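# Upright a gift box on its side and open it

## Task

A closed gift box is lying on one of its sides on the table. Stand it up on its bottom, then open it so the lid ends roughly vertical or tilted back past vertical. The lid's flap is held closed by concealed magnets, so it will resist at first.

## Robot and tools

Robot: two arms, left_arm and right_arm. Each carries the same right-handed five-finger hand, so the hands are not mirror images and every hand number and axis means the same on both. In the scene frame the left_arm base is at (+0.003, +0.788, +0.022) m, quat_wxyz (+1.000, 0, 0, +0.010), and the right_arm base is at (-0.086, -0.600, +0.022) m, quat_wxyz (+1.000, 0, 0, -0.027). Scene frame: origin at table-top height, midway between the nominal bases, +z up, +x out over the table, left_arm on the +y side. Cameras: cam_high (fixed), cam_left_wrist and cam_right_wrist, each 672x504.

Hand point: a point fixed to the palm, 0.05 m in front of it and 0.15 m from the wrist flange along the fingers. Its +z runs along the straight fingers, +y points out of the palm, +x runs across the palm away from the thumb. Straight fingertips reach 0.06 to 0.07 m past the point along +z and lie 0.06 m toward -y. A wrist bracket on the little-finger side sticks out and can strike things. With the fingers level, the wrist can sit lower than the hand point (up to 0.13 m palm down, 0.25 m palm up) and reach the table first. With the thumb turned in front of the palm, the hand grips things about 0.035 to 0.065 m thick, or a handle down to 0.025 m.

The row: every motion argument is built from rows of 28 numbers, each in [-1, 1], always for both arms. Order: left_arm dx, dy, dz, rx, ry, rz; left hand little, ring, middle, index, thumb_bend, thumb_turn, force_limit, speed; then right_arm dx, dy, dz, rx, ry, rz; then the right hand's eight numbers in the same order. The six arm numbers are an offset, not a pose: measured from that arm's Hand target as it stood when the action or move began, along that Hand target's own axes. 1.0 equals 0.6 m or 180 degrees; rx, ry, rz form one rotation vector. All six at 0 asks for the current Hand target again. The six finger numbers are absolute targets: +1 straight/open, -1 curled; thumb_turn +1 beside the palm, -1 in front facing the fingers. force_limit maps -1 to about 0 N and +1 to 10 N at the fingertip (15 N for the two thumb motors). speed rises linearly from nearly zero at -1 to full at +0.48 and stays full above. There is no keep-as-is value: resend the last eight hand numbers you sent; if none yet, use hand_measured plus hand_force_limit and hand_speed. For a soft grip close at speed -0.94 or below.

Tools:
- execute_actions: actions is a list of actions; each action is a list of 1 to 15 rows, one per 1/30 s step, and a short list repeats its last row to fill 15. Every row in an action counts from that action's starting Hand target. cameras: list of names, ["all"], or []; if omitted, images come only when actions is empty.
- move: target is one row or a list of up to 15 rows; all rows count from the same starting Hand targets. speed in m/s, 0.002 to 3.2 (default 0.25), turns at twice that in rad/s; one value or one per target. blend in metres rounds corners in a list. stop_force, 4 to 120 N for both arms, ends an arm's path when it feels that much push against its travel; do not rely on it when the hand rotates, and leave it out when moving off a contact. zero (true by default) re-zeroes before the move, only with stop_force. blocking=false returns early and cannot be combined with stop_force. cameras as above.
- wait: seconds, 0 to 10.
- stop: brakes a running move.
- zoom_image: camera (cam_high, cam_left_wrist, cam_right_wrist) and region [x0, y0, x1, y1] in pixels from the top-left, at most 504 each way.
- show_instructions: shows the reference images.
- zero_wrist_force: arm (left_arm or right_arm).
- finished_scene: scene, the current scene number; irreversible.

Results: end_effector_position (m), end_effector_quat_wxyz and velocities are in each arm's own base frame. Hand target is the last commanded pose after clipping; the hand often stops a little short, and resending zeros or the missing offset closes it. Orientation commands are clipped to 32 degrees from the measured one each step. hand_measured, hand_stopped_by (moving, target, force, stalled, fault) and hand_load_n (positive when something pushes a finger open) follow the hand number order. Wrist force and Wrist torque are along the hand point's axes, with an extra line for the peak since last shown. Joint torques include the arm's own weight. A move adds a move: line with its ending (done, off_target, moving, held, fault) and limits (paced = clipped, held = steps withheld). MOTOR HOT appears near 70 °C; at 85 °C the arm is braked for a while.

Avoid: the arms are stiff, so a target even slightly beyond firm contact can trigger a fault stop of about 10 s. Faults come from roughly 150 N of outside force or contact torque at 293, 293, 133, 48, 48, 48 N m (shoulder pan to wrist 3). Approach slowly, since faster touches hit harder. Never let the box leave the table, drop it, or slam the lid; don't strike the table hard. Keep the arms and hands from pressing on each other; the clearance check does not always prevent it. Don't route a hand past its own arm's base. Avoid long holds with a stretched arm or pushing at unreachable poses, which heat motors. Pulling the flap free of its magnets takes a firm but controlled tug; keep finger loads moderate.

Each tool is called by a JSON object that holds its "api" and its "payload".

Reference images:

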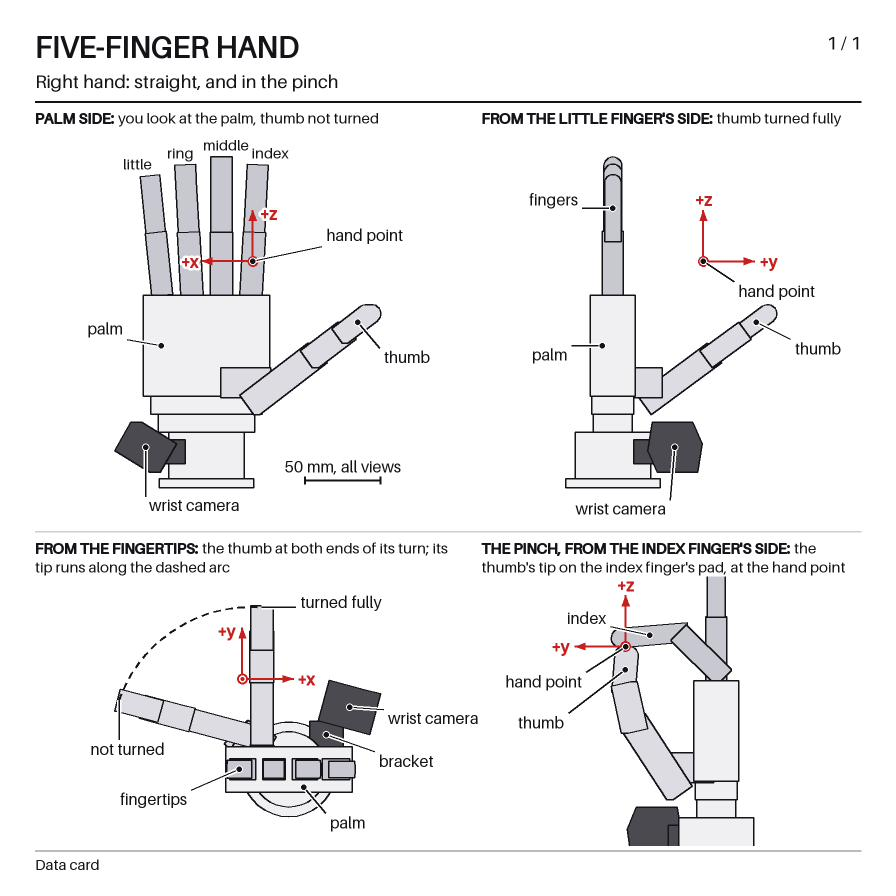

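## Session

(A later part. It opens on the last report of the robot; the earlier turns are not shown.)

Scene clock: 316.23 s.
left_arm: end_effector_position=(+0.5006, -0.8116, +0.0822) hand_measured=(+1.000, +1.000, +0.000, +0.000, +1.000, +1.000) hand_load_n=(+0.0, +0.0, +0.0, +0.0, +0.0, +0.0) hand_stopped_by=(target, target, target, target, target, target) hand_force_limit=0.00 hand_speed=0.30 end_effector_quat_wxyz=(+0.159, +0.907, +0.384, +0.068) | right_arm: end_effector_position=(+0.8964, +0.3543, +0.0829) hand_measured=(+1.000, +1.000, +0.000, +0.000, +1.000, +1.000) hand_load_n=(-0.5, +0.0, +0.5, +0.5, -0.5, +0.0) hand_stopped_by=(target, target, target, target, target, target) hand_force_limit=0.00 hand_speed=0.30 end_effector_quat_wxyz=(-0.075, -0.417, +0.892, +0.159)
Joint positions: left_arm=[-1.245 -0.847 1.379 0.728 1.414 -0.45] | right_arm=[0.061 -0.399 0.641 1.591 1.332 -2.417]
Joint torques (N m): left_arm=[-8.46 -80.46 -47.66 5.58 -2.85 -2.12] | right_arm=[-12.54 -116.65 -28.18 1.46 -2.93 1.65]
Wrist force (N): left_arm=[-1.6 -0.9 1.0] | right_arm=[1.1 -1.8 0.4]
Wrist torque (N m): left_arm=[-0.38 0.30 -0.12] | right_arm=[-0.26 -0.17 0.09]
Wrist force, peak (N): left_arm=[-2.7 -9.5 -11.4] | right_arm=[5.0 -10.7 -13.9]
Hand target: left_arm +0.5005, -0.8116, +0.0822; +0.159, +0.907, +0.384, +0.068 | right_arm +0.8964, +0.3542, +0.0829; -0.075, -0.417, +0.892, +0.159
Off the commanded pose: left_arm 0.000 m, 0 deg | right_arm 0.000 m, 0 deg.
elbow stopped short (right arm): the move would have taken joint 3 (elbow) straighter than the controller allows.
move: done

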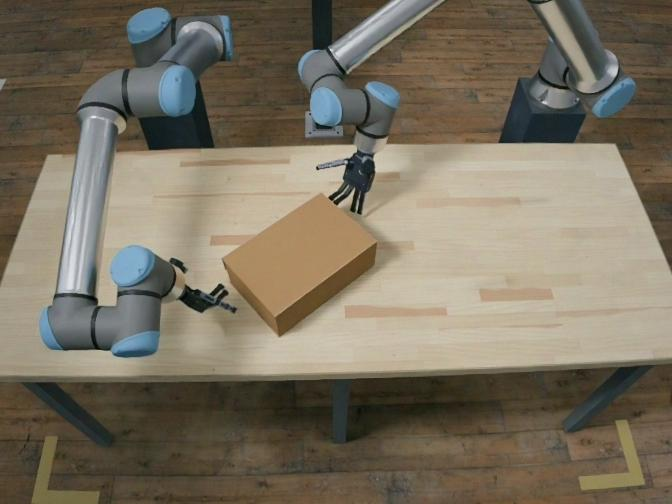

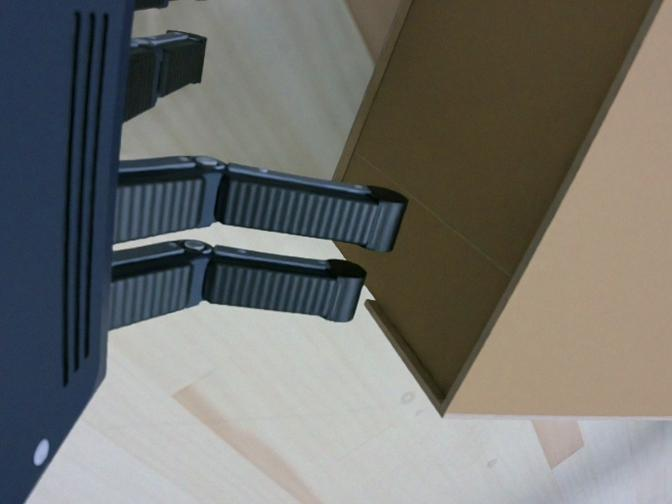

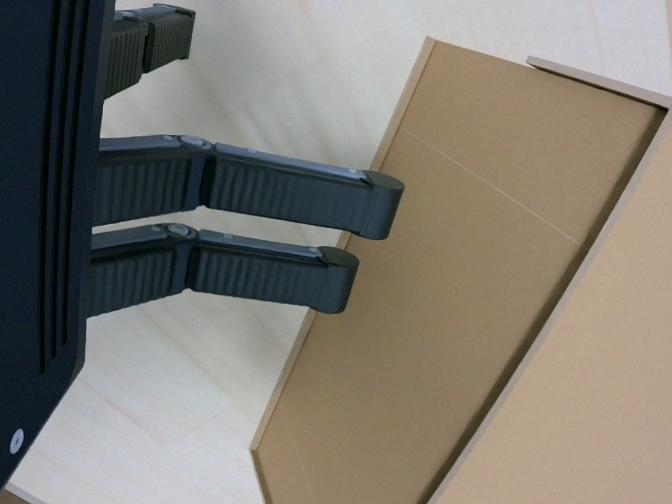

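{"api": "move", "payload": {"target": [0,0.0045,-0.0125,0,0,0,1,1,0,0,1,1,0,0.3,0,0.0045,-0.0125,0,0,0,1,1,0,0,1,1,0,0.3], "speed": 0.1}}

{"api": "move", "payload": {"target": [0,0.078,0.0285,0,0,0,1,1,0,0,1,1,0,0.3,0,0.078,0.0285,0,0,0,1,1,0,0,1,1,0,0.3], "speed": 0.015, "stop_force": 5, "cameras": ["all"]}}

{"api": "zoom_image", "payload": {"camera": "cam_high", "region": [200, 170, 400, 350]}}

Scene clock: 327.00 s.
left_arm: end_effector_position=(+0.5005, -0.8116, +0.0899) hand_measured=(+1.000, +1.000, +0.000, +0.000, +1.000, +1.000) hand_load_n=(+0.0, +0.0, +0.0, +0.0, -0.5, +0.0) hand_stopped_by=(target, target, target, target, target, target) hand_force_limit=0.00 hand_speed=0.30 end_effector_quat_wxyz=(+0.159, +0.907, +0.384, +0.068) | right_arm: end_effector_position=(+0.8964, +0.3542, +0.0905) hand_measured=(+1.000, +1.000, +0.000, +0.000, +1.000, +1.000) hand_load_n=(+0.0, +0.0, +0.0, +0.0, -0.5, +0.0) hand_stopped_by=(target, target, target, target, target, target) hand_force_limit=0.00 hand_speed=0.30 end_effector_quat_wxyz=(-0.075, -0.417, +0.892, +0.159)
Joint positions: left_arm=[-1.245 -0.853 1.375 0.739 1.414 -0.451] | right_arm=[0.061 -0.404 0.638 1.599 1.332 -2.417]
Joint torques (N m): left_arm=[-9.48 -115.92 -48.71 5.5 -2.79 -1.96] | right_arm=[-11.35 -114.86 -42.02 8.35 -2.75 0.82]
Wrist force (N): left_arm=[-1.4 -0.7 0.8] | right_arm=[0.9 -1.6 0.3]
Wrist torque (N m): left_arm=[-0.33 0.27 -0.11] | right_arm=[-0.23 -0.14 0.08]
Wrist force, peak (N): left_arm=[-1.9 -0.7 1.0] | right_arm=[1.0 -2.4 0.3]
Hand target: left_arm +0.5005, -0.8116, +0.0902; +0.159, +0.907, +0.384, +0.068 | right_arm +0.8964, +0.3542, +0.0908; -0.075, -0.417, +0.892, +0.159
Off the commanded pose: left_arm 0.000 m, 0 deg | right_arm 0.000 m, 0 deg.
move: done

Scene clock: 330.33 s.
left_arm: end_effector_position=(+0.5218, -0.8322, +0.0901) hand_measured=(+1.000, +1.000, +0.000, +0.000, +1.000, +1.000) hand_load_n=(+0.0, +0.0, -0.5, +0.0, +0.0, +0.0) hand_stopped_by=(target, target, target, target, target, target) hand_force_limit=0.00 hand_speed=0.30 end_effector_quat_wxyz=(+0.159, +0.907, +0.384, +0.068) | right_arm: end_effector_position=(+0.8736, +0.3732, +0.0909) hand_measured=(+1.000, +1.000, +0.000, +0.000, +1.000, +1.000) hand_load_n=(+0.0, +0.0, +0.0, +0.5, +0.0, +0.0) hand_stopped_by=(target, target, target, target, target, target) hand_force_limit=0.00 hand_speed=0.30 end_effector_quat_wxyz=(-0.075, -0.417, +0.892, +0.159)
Joint positions: left_arm=[-1.228 -0.811 1.297 0.772 1.419 -0.434] | right_arm=[0.082 -0.449 0.726 1.551 1.326 -2.396]
Joint torques (N m): left_arm=[-9.23 -120.36 -24.59 -0.04 -2.92 -1.94] | right_arm=[-9.54 -96.73 -40.32 8.63 0.95 -1.75]
Wrist force (N): left_arm=[-0.4 -4.3 -0.9] | right_arm=[1.9 -6.1 -1.5]
Wrist torque (N m): left_arm=[-0.33 0.28 -0.48] | right_arm=[-0.20 -0.08 -0.30]
Wrist force, peak (N): left_arm=[-0.3 -13.0 -5.3] | right_arm=[2.6 -13.9 -5.2]
Hand target: left_arm +0.5218, -0.8322, +0.0901; +0.159, +0.907, +0.384, +0.068 (not the last commanded pose) | right_arm +0.8736, +0.3732, +0.0909; -0.075, -0.417, +0.892, +0.159 (not the last commanded pose)
Off the commanded pose: left_arm 0.020 m, 0 deg | right_arm 0.020 m, 0 deg.
move: contact (left_arm, right_arm)

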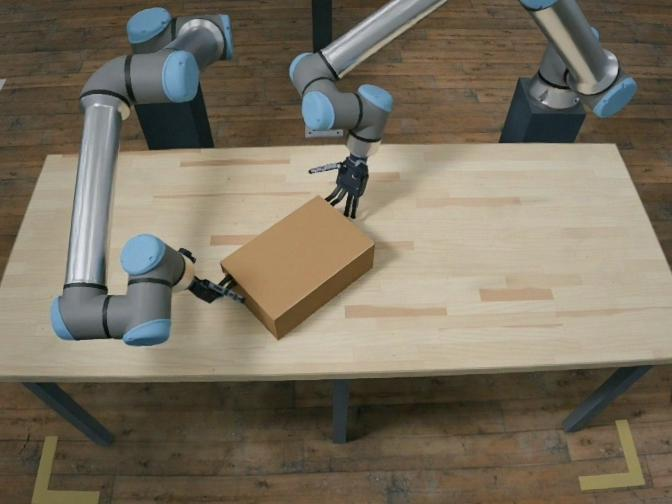

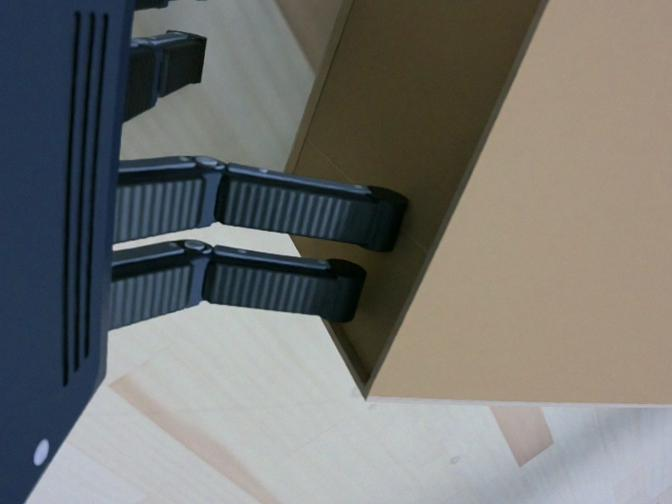

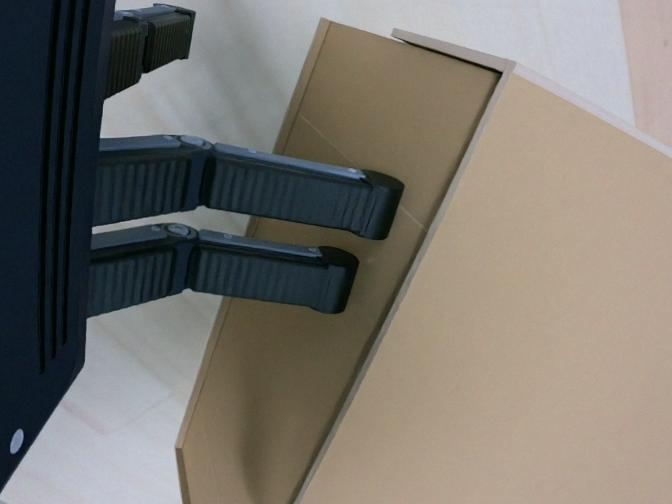

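Scaled by 2.520.

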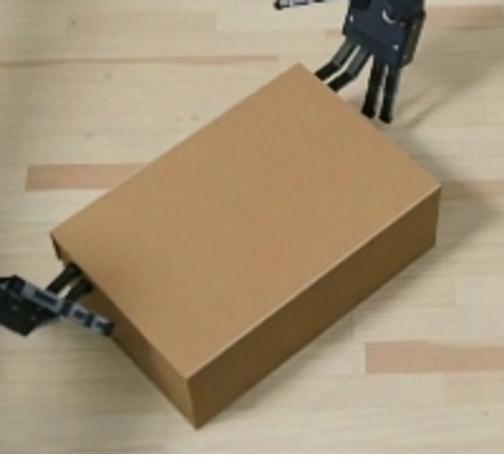

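{"api": "move", "payload": {"target": [0,0.0171,-0.047,0,0,0,1,1,0,0,1,1,0,0.3,0,0.0171,-0.047,0,0,0,1,1,0,0,1,1,0,0.3], "speed": 0.03, "cameras": ["all"]}}

{"api": "zoom_image", "payload": {"camera": "cam_high", "region": [200, 170, 400, 350]}}

Scene clock: 335.30 s.
left_arm: end_effector_position=(+0.5218, -0.8323, +0.1198) hand_measured=(+1.000, +1.000, +0.000, +0.000, +1.000, +1.000) hand_load_n=(+0.0, +0.0, +1.5, +0.0, +0.0, +0.0) hand_stopped_by=(target, target, target, target, target, target) hand_force_limit=0.00 hand_speed=0.30 end_effector_quat_wxyz=(+0.159, +0.907, +0.384, +0.068) | right_arm: end_effector_position=(+0.8737, +0.3732, +0.1206) hand_measured=(+1.000, +1.000, +0.000, +0.000, +1.000, +1.000) hand_load_n=(+0.0, +0.0, +5.0, +0.0, +0.0, +0.0) hand_stopped_by=(target, target, target, target, target, target) hand_force_limit=0.00 hand_speed=0.30 end_effector_quat_wxyz=(-0.075, -0.417, +0.892, +0.159)
Joint positions: left_arm=[-1.228 -0.833 1.28 0.812 1.419 -0.434] | right_arm=[0.082 -0.468 0.709 1.586 1.326 -2.396]
Joint torques (N m): left_arm=[-5.39 -120.55 -52.56 4.07 -2.82 -0.8] | right_arm=[-8.1 -117.2 -41.97 9.29 0.87 -1.83]
Wrist force (N): left_arm=[-1.0 -4.6 0.8] | right_arm=[1.3 -6.4 1.5]
Wrist torque (N m): left_arm=[-0.29 0.28 -0.50] | right_arm=[-0.13 -0.15 -0.28]
Wrist force, peak (N): left_arm=[-0.9 -4.9 1.8] | right_arm=[1.0 -7.2 1.6]
Hand target: left_arm +0.5218, -0.8323, +0.1201; +0.159, +0.907, +0.384, +0.068 | right_arm +0.8737, +0.3732, +0.1209; -0.075, -0.417, +0.892, +0.159
Off the commanded pose: left_arm 0.000 m, 0 deg | right_arm 0.000 m, 0 deg.
move: done

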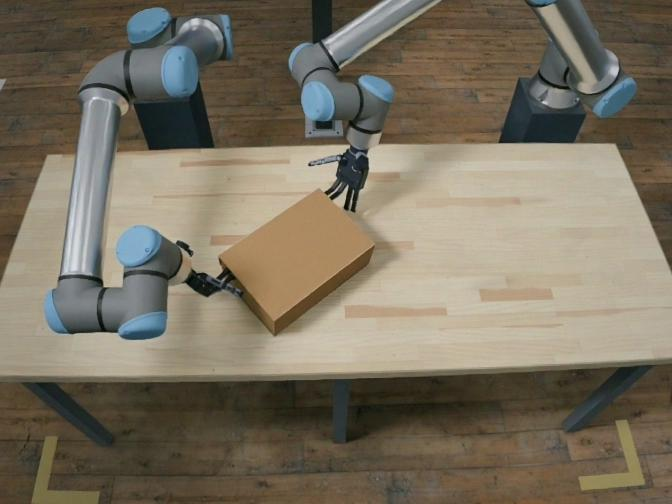

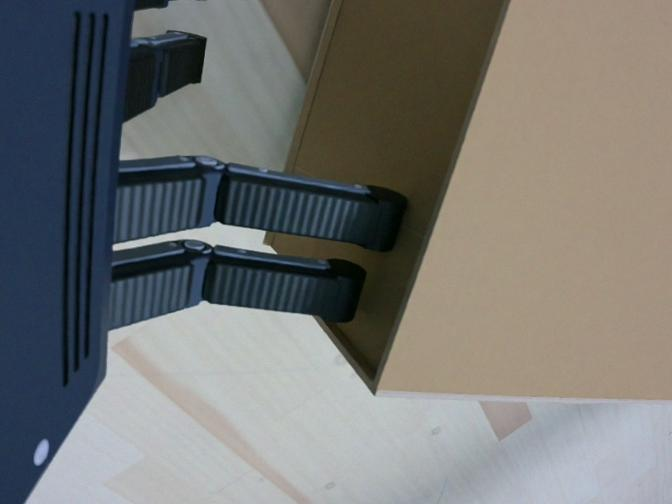

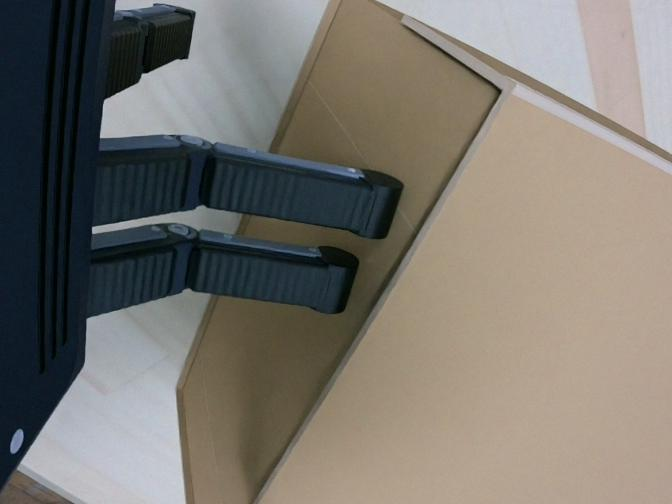

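Scaled by 2.520.

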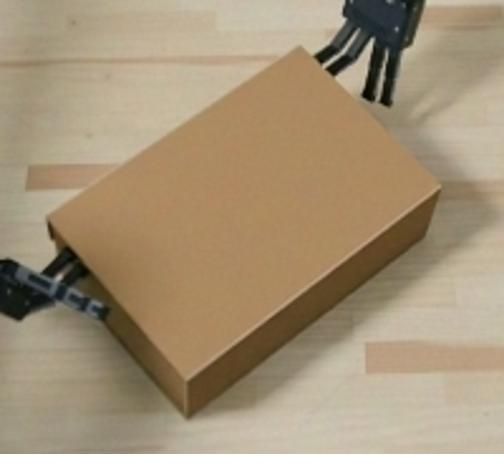

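{"api": "move", "payload": {"target": [[0,-0.0171,0.047,0,0,0,1,1,0,0,1,1,0,0.3,0,-0.0171,0.047,0,0,0,1,1,0,0,1,1,0,0.3],[0,-0.022,0.0452,0,0,0,1,1,0,0,1,1,0,0.3,0,-0.022,0.0452,0,0,0,1,1,0,0,1,1,0,0.3]], "speed": 0.03}}

{"api": "move", "payload": {"target": [0,0.0171,-0.047,0,0,0,1,1,0,0,1,1,0,0.3,0,0.0171,-0.047,0,0,0,1,1,0,0,1,1,0,0.3], "speed": 0.02, "stop_force": 4, "cameras": ["all"]}}

{"api": "zoom_image", "payload": {"camera": "cam_high", "region": [200, 170, 400, 350]}}

Scene clock: 342.97 s.
left_arm: end_effector_position=(+0.5197, -0.8301, +0.0901) hand_measured=(+1.000, +1.000, +0.000, +0.000, +1.000, +1.000) hand_load_n=(+0.0, +0.0, +0.0, +0.0, +0.0, +0.0) hand_stopped_by=(target, target, target, target, target, target) hand_force_limit=0.00 hand_speed=0.30 end_effector_quat_wxyz=(+0.159, +0.907, +0.384, +0.068) | right_arm: end_effector_position=(+0.8759, +0.3714, +0.0909) hand_measured=(+1.000, +1.000, +0.000, +0.000, +1.000, +1.000) hand_load_n=(+0.0, +0.0, +0.0, +0.0, +0.0, +0.0) hand_stopped_by=(target, target, target, target, target, target) hand_force_limit=0.00 hand_speed=0.30 end_effector_quat_wxyz=(-0.075, -0.417, +0.892, +0.159)
Joint positions: left_arm=[-1.23 -0.815 1.305 0.769 1.418 -0.436] | right_arm=[0.08 -0.445 0.718 1.556 1.327 -2.398]
Joint torques (N m): left_arm=[-9.46 -120.65 -24.54 1.02 -2.89 -2.1] | right_arm=[-12.33 -96.97 -40.36 7.89 1.92 -1.62]
Wrist force (N): left_arm=[-1.7 -0.4 0.7] | right_arm=[0.8 -2.3 0.2]
Wrist torque (N m): left_arm=[-0.29 0.28 -0.13] | right_arm=[-0.32 -0.11 0.04]
Wrist force, peak (N): left_arm=[-1.5 -5.5 0.2] | right_arm=[1.1 -7.2 2.1]
Hand target: left_arm +0.5195, -0.8300, +0.0901; +0.159, +0.907, +0.384, +0.068 | right_arm +0.8760, +0.3712, +0.0909; -0.075, -0.417, +0.892, +0.159
Off the commanded pose: left_arm 0.000 m, 0 deg | right_arm 0.000 m, 0 deg.
move: done

Scene clock: 345.57 s.
left_arm: end_effector_position=(+0.5196, -0.8301, +0.1201) hand_measured=(+1.000, +1.000, +0.000, +0.000, +1.000, +1.000) hand_load_n=(+0.0, +0.0, +2.0, +0.0, +0.0, +0.0) hand_stopped_by=(target, target, target, target, target, target) hand_force_limit=0.00 hand_speed=0.30 end_effector_quat_wxyz=(+0.159, +0.907, +0.384, +0.068) | right_arm: end_effector_position=(+0.8761, +0.3712, +0.1209) hand_measured=(+1.000, +1.000, +0.000, +0.000, +1.000, +1.000) hand_load_n=(+0.0, +0.0, +3.5, +0.0, +0.0, +0.0) hand_stopped_by=(target, target, target, target, target, target) hand_force_limit=0.00 hand_speed=0.30 end_effector_quat_wxyz=(-0.075, -0.417, +0.892, +0.159)
Joint positions: left_arm=[-1.23 -0.838 1.288 0.809 1.418 -0.436] | right_arm=[0.08 -0.463 0.7 1.592 1.327 -2.398]
Joint torques (N m): left_arm=[-8.13 -122.18 -51.94 4.89 -2.73 -2.13] | right_arm=[-9.25 -116.89 -41.68 9.14 -1.41 -1.98]
Wrist force (N): left_arm=[-1.2 -3.3 2.2] | right_arm=[0.9 -4.5 1.4]
Wrist torque (N m): left_arm=[-0.32 0.26 -0.20] | right_arm=[-0.16 -0.14 0.03]
Wrist force, peak (N): left_arm=[-1.1 -3.4 2.3] | right_arm=[1.3 -5.2 1.6]
Hand target: left_arm +0.5196, -0.8301, +0.1201; +0.159, +0.907, +0.384, +0.068 | right_arm +0.8761, +0.3712, +0.1209; -0.075, -0.417, +0.892, +0.159
Off the commanded pose: left_arm 0.000 m, 0 deg | right_arm 0.000 m, 0 deg.
move: done

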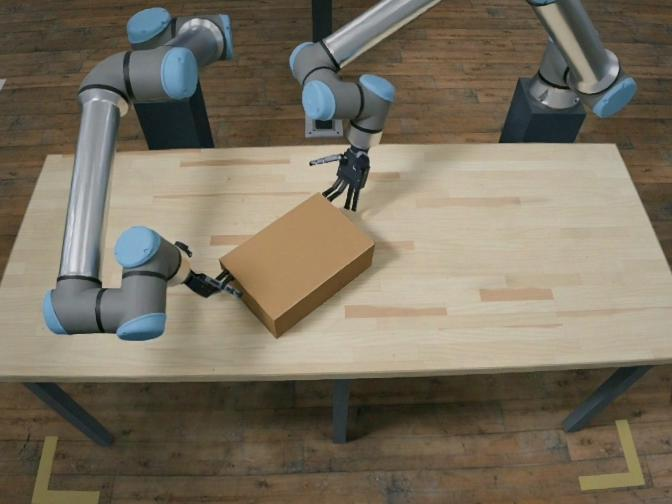

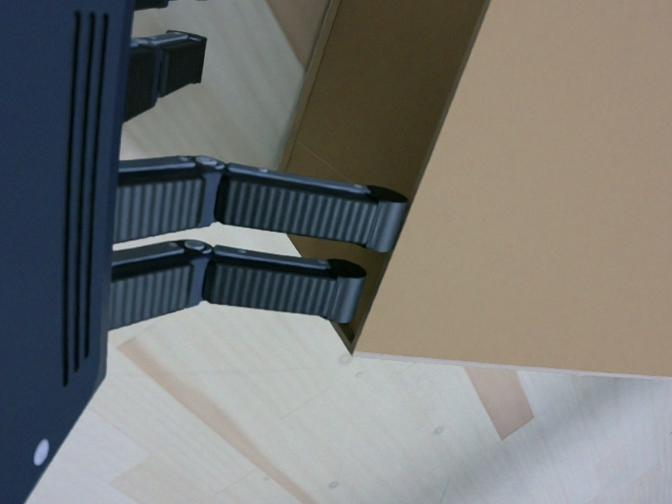

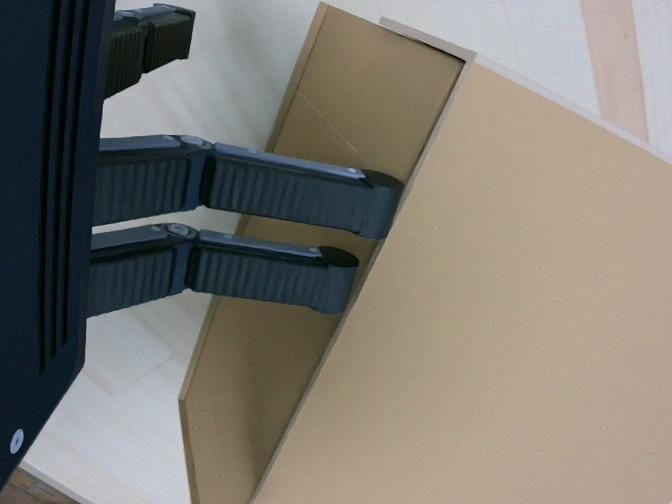

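Scaled by 2.520.

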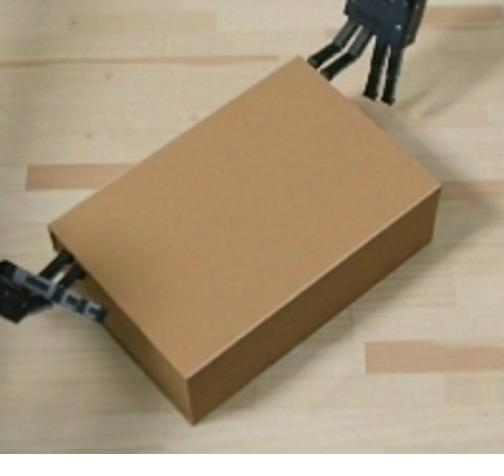

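{"api": "move", "payload": {"target": [0,0.0114,-0.0313,0,0,0,1,1,0,0,1,1,0,0.3,0,0.0114,-0.0313,0,0,0,1,1,0,0,1,1,0,0.3], "speed": 0.02, "stop_force": 20, "cameras": ["all"]}}

{"api": "zoom_image", "payload": {"camera": "cam_high", "region": [200, 170, 400, 350]}}

Scene clock: 352.93 s.
left_arm: end_effector_position=(+0.5196, -0.8302, +0.1401) hand_measured=(+1.000, +1.000, +0.000, +0.000, +1.000, +1.000) hand_load_n=(+0.0, +0.0, +2.0, +0.0, +0.0, +0.0) hand_stopped_by=(target, target, target, target, target, target) hand_force_limit=0.00 hand_speed=0.30 end_effector_quat_wxyz=(+0.159, +0.907, +0.384, +0.068) | right_arm: end_effector_position=(+0.8762, +0.3711, +0.1409) hand_measured=(+1.000, +1.000, +0.000, +0.000, +1.000, +1.000) hand_load_n=(+0.0, +0.0, +4.0, +0.0, +0.0, +0.0) hand_stopped_by=(target, target, target, target, target, target) hand_force_limit=0.00 hand_speed=0.30 end_effector_quat_wxyz=(-0.075, -0.417, +0.892, +0.159)
Joint positions: left_arm=[-1.23 -0.853 1.275 0.836 1.418 -0.436] | right_arm=[0.08 -0.475 0.687 1.616 1.327 -2.398]
Joint torques (N m): left_arm=[-3.74 -121.54 -53.14 4.55 -1.76 -0.47] | right_arm=[-7.53 -115.58 -42.18 9.25 -1.97 -1.63]
Wrist force (N): left_arm=[-0.8 -4.1 1.8] | right_arm=[0.8 -5.6 1.5]
Wrist torque (N m): left_arm=[-0.29 0.23 -0.19] | right_arm=[-0.17 -0.14 0.02]
Wrist force, peak (N): left_arm=[-1.6 -4.4 1.6] | right_arm=[0.8 -6.1 1.9]
Hand target: left_arm +0.5196, -0.8302, +0.1401; +0.159, +0.907, +0.384, +0.068 | right_arm +0.8762, +0.3711, +0.1409; -0.075, -0.417, +0.892, +0.159
Off the commanded pose: left_arm 0.000 m, 0 deg | right_arm 0.000 m, 0 deg.
move: done

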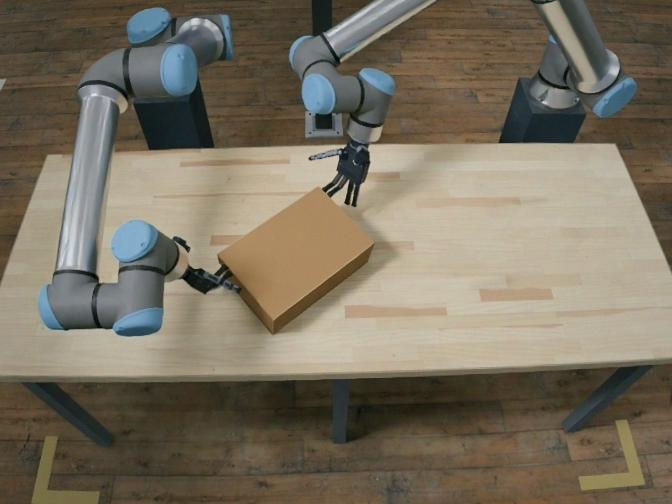

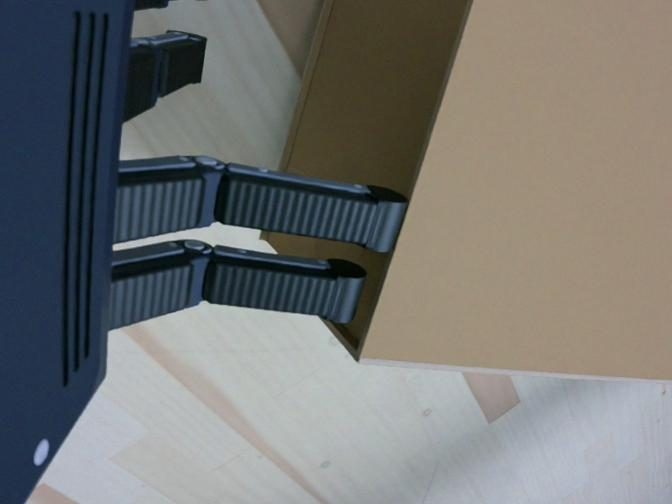

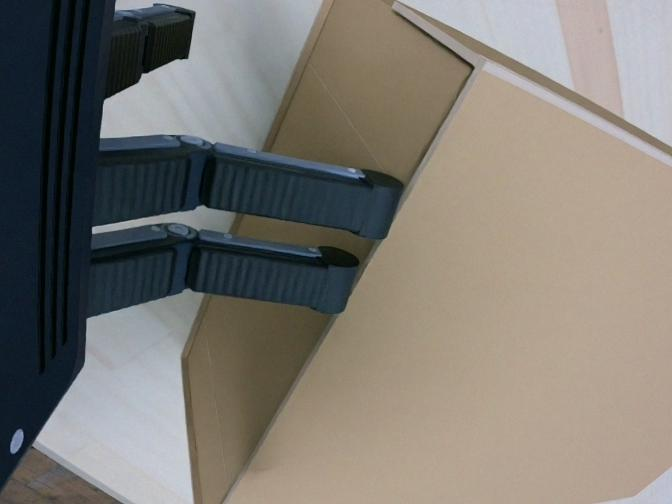

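Scaled by 2.520.

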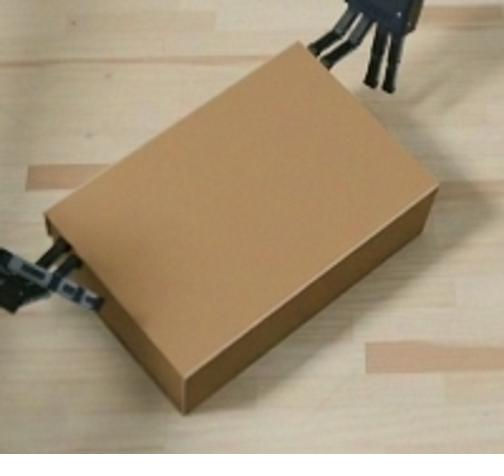

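{"api": "move", "payload": {"target": [[0,-0.0285,0.0783,0,0,0,1,1,0,0,1,1,0,0.3,0,-0.0285,0.0783,0,0,0,1,1,0,0,1,1,0,0.3],[0,-0.0677,0.064,0,0,0,1,1,0,0,1,1,0,0.3,0,-0.0677,0.064,0,0,0,1,1,0,0,1,1,0,0.3],[0,0.046,-0.24,0,0,0,1,1,0,0,1,1,0,0.3,0.02,-0.0825,0.1047,0,0,0,1,1,0,0,1,1,0,0.3]], "speed": 0.08, "cameras": ["all"]}}

{"api": "zoom_image", "payload": {"camera": "cam_high", "region": [200, 170, 400, 350]}}

{"api": "zoom_image", "payload": {"camera": "cam_right_wrist", "region": [250, 0, 670, 380]}}

Scene clock: 397.13 s.
left_arm: end_effector_position=(+0.5030, -0.8143, +0.2846) hand_measured=(+1.000, +1.000, +0.000, +0.000, +1.000, +1.000) hand_load_n=(+0.0, +0.0, +0.0, +0.0, +0.0, +0.0) hand_stopped_by=(target, target, target, target, target, target) hand_force_limit=0.00 hand_speed=0.30 end_effector_quat_wxyz=(+0.159, +0.907, +0.384, +0.068) | right_arm: end_effector_position=(+0.8875, +0.3460, +0.0649) hand_measured=(+1.000, +1.000, +0.000, +0.000, +1.000, +1.000) hand_load_n=(+0.0, +0.0, +0.0, +0.0, +0.0, +0.0) hand_stopped_by=(target, target, target, target, target, target) hand_force_limit=0.00 hand_speed=0.30 end_effector_quat_wxyz=(-0.075, -0.417, +0.892, +0.159)
Joint positions: left_arm=[-1.243 -0.97 1.207 1.023 1.414 -0.449] | right_arm=[0.054 -0.414 0.704 1.545 1.334 -2.424]
Joint torques (N m): left_arm=[12.22 -112.13 -53.25 6.2 2.61 1.45] | right_arm=[-10.95 -117.07 -28.76 1.05 2.22 -1.76]
Wrist force (N): left_arm=[-1.7 -0.8 0.7] | right_arm=[0.7 -2.2 0.8]
Wrist torque (N m): left_arm=[-0.32 0.30 -0.30] | right_arm=[-0.33 -0.12 0.04]
Wrist force, peak (N): left_arm=[-1.8 -4.5 1.7] | right_arm=[0.4 -6.0 1.9]
Hand target: left_arm +0.5030, -0.8143, +0.2849; +0.159, +0.907, +0.384, +0.068 | right_arm +0.8875, +0.3460, +0.0649; -0.075, -0.417, +0.892, +0.159
Off the commanded pose: left_arm 0.000 m, 0 deg | right_arm 0.000 m, 0 deg.
move: done

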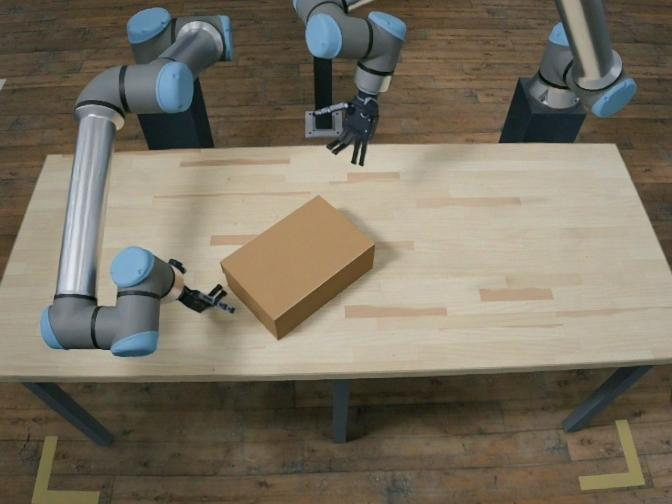

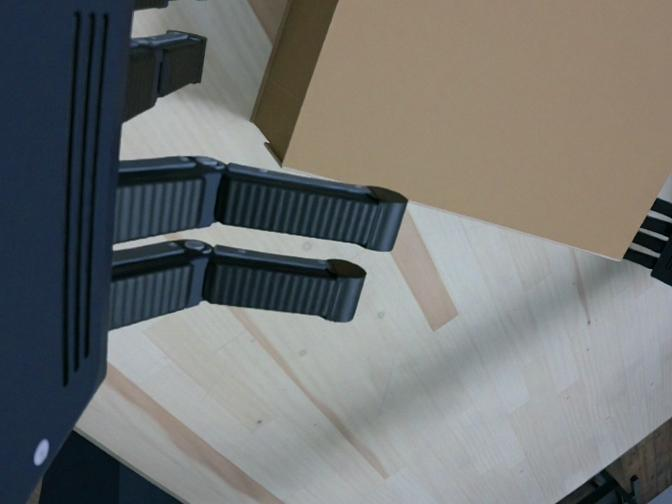

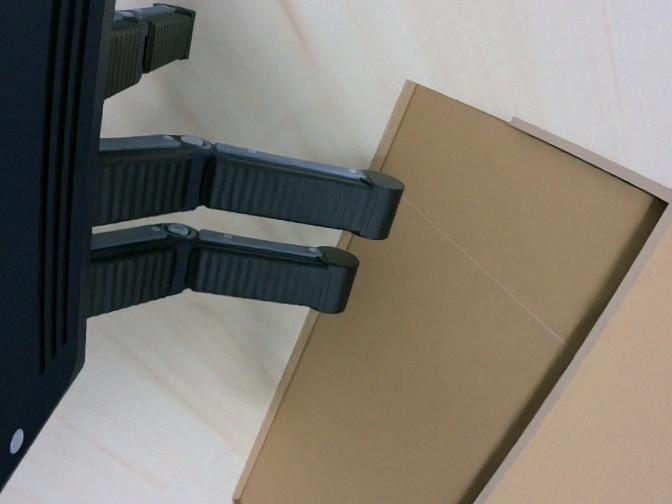

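Scaled by 2.520.

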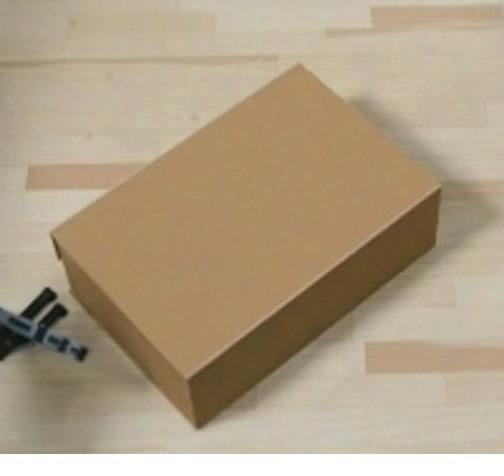

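Scaled by 1.200.

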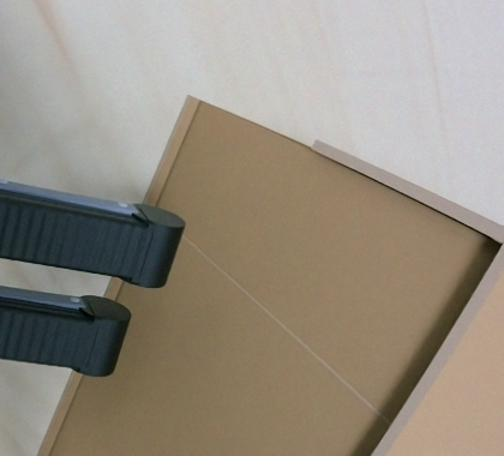

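{"api": "move", "payload": {"target": [0.083,0.313,0.114,0.111,0,0,1,1,1,1,1,1,0,0.3,0,0,0,0,0,0,1,1,0,0,1,1,0,0.3], "speed": 0.2}}

{"api": "move", "payload": {"target": [0,0,0.25,0,0,0,1,1,1,1,1,1,0,0.3,0,0,0,0,0,0,1,1,0,0,1,1,0,0.3], "speed": 0.03, "stop_force": 30, "cameras": ["cam_high","cam_right_wrist"]}}

Scene clock: 406.90 s.
left_arm: end_effector_position=(+0.6795, -0.9155, +0.2836) hand_measured=(+1.000, +1.000, +1.000, +1.000, +1.000, +1.000) hand_load_n=(+0.0, +0.0, +0.0, +0.0, +0.0, +0.0) hand_stopped_by=(target, target, target, target, target, target) hand_force_limit=0.00 hand_speed=0.30 end_effector_quat_wxyz=(+0.103, +0.912, +0.396, +0.026) | right_arm: end_effector_position=(+0.8875, +0.3460, +0.0649) hand_measured=(+1.000, +1.000, +0.000, +0.000, +1.000, +1.000) hand_load_n=(+0.0, +0.0, +0.0, +0.0, +0.0, +0.0) hand_stopped_by=(target, target, target, target, target, target) hand_force_limit=0.00 hand_speed=0.30 end_effector_quat_wxyz=(-0.075, -0.417, +0.892, +0.159)
Joint positions: left_arm=[-1.085 -0.34 0.035 1.666 1.536 -0.329] | right_arm=[0.054 -0.414 0.704 1.544 1.334 -2.424]
Joint torques (N m): left_arm=[12.59 -108.33 -53.69 1.49 -2.55 -2.19] | right_arm=[-10.89 -115.29 -28.6 1.53 2.21 -1.63]
Wrist force (N): left_arm=[-1.5 -0.8 0.5] | right_arm=[1.1 -2.1 0.4]
Wrist torque (N m): left_arm=[-0.31 0.24 -0.09] | right_arm=[-0.30 -0.16 0.07]
Wrist force, peak (N): left_arm=[-2.1 -1.7 0.7] | right_arm=[1.4 -2.3 0.3]
Hand target: left_arm +0.6812, -0.9176, +0.2844; -0.001, +0.921, +0.390, +0.000 | right_arm +0.8875, +0.3460, +0.0649; -0.075, -0.417, +0.892, +0.159
Off the commanded pose: left_arm 0.003 m, 12 deg | right_arm 0.000 m, 0 deg.
elbow stopped short (left arm): the move would have taken joint 3 (elbow) straighter than the controller allows.
move: off_target (left_arm)

Scene clock: 412.17 s.
left_arm: end_effector_position=(+0.6794, -0.9152, +0.1680) hand_measured=(+1.000, +1.000, +1.000, +1.000, +1.000, +1.000) hand_load_n=(+0.0, +0.0, -1.0, +0.0, +0.0, +0.0) hand_stopped_by=(target, target, target, target, target, target) hand_force_limit=0.00 hand_speed=0.30 end_effector_quat_wxyz=(+0.045, +0.918, +0.393, +0.012) | right_arm: end_effector_position=(+0.8875, +0.3460, +0.0649) hand_measured=(+1.000, +1.000, +0.000, +0.000, +1.000, +1.000) hand_load_n=(+0.0, +0.0, +0.0, +0.0, +0.0, +0.0) hand_stopped_by=(target, target, target, target, target, target) hand_force_limit=0.00 hand_speed=0.30 end_effector_quat_wxyz=(-0.075, -0.417, +0.892, +0.159)
Joint positions: left_arm=[-1.08 -0.237 0.035 1.68 1.555 -0.317] | right_arm=[0.054 -0.414 0.704 1.544 1.334 -2.424]
Joint torques (N m): left_arm=[-4.44 -117.11 -12.72 0.44 -2.58 -1.03] | right_arm=[-11.2 -116.05 -27.76 1.33 1.8 -1.45]
Wrist force (N): left_arm=[-1.7 -0.5 -28.7] | right_arm=[0.8 -1.7 0.5]
Wrist torque (N m): left_arm=[1.35 0.84 -0.42] | right_arm=[-0.25 -0.13 0.06]
Wrist force, peak (N): left_arm=[-2.6 0.6 -44.2] | right_arm=[1.2 -2.5 0.5]
Hand target: left_arm +0.6794, -0.9152, +0.1680; +0.045, +0.918, +0.393, +0.012 (not the last commanded pose) | right_arm +0.8875, +0.3460, +0.0649; -0.075, -0.417, +0.892, +0.159
Off the commanded pose: left_arm 0.034 m, 6 deg | right_arm 0.000 m, 0 deg.
elbow stopped short (left arm): the move would have taken joint 3 (elbow) straighter than the controller allows.
move: contact (left_arm)
Images, in order (width x height): cam_high 672x504, cam_right_wrist 672x504.

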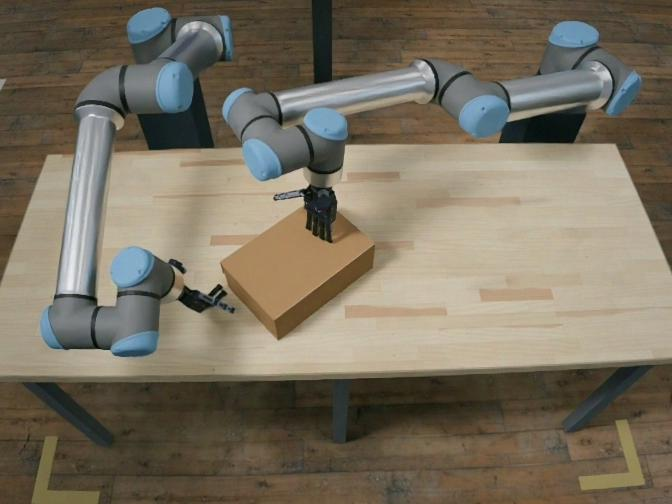

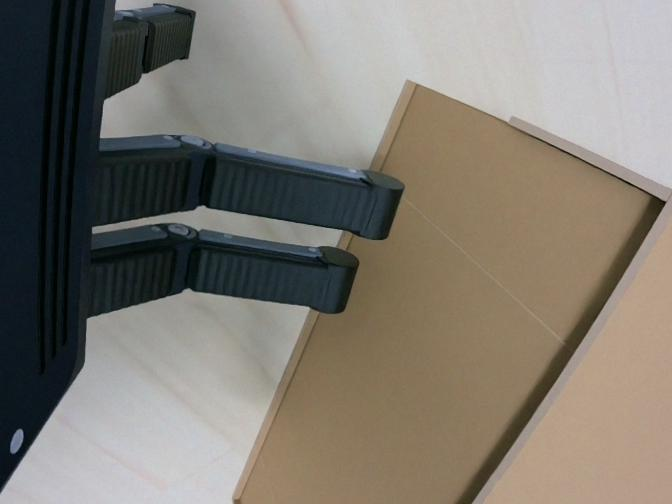

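{"api": "move", "payload": {"target": [0,0,0,0,0,0,1,1,1,1,1,1,0,0.3,0,0.0415,0.0151,0,0,0,1,1,0,0,1,1,0,0.3], "speed": 0.03, "stop_force": 4, "cameras": ["cam_high","cam_right_wrist"]}}

{"api": "zoom_image", "payload": {"camera": "cam_right_wrist", "region": [250, 0, 550, 380]}}

Scene clock: 417.97 s.
left_arm: end_effector_position=(+0.6794, -0.9152, +0.1680) hand_measured=(+1.000, +1.000, +1.000, +1.000, +1.000, +1.000) hand_load_n=(+0.0, +0.0, -1.0, +0.0, +0.0, +0.5) hand_stopped_by=(target, target, target, target, target, target) hand_force_limit=0.00 hand_speed=0.30 end_effector_quat_wxyz=(+0.045, +0.918, +0.393, +0.012) | right_arm: end_effector_position=(+0.8671, +0.3630, +0.0650) hand_measured=(+1.000, +1.000, +0.000, +0.000, +1.000, +1.000) hand_load_n=(+0.0, +0.0, +0.0, +0.0, +0.0, +0.0) hand_stopped_by=(target, target, target, target, target, target) hand_force_limit=0.00 hand_speed=0.30 end_effector_quat_wxyz=(-0.075, -0.417, +0.892, +0.159)
Joint positions: left_arm=[-1.08 -0.237 0.035 1.68 1.555 -0.317] | right_arm=[0.072 -0.451 0.778 1.503 1.329 -2.406]
Joint torques (N m): left_arm=[-6.54 -116.85 -17.89 2.28 -2.97 -1.09] | right_arm=[15.99 -114.6 -28.05 1.42 -3.01 1.97]
Wrist force (N): left_arm=[-2.1 -0.2 -28.3] | right_arm=[0.8 -2.0 0.4]
Wrist torque (N m): left_arm=[1.37 0.90 -0.44] | right_arm=[-0.30 -0.12 -0.27]
Wrist force, peak (N): left_arm=[-1.9 -0.3 -28.6] | right_arm=[1.3 -2.6 0.2]
Hand target: left_arm +0.6794, -0.9152, +0.1680; +0.045, +0.918, +0.393, +0.012 | right_arm +0.8671, +0.3630, +0.0650; -0.075, -0.417, +0.892, +0.159
Off the commanded pose: left_arm 0.000 m, 0 deg | right_arm 0.000 m, 0 deg.
elbow stopped short (left arm): the move would have taken joint 3 (elbow) straighter than the controller allows.
move: done
Images, in order (width x height): cam_high 672x504, cam_right_wrist 672x504.

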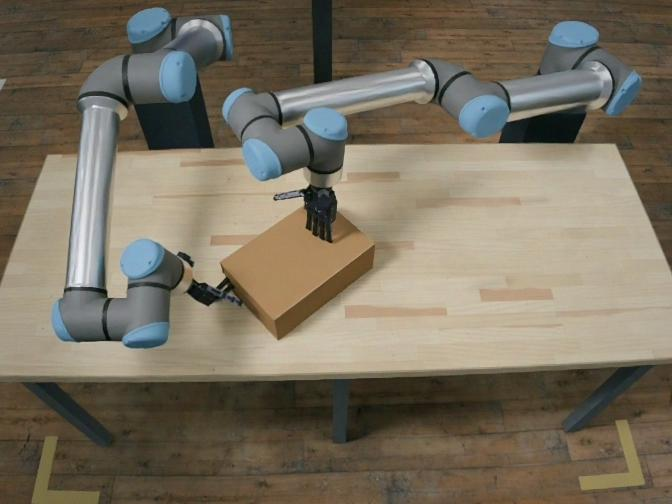

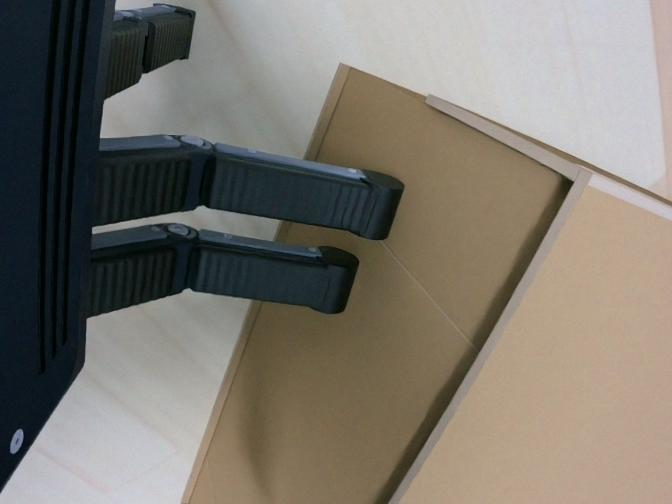

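Scaled by 1.326.

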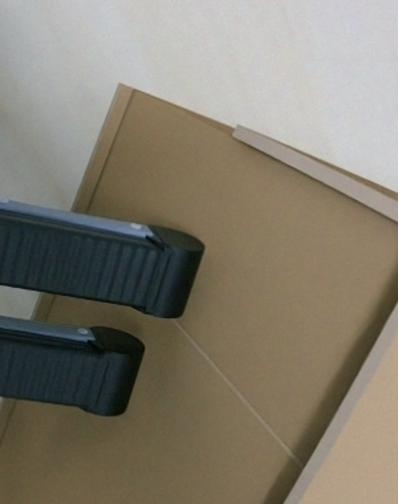

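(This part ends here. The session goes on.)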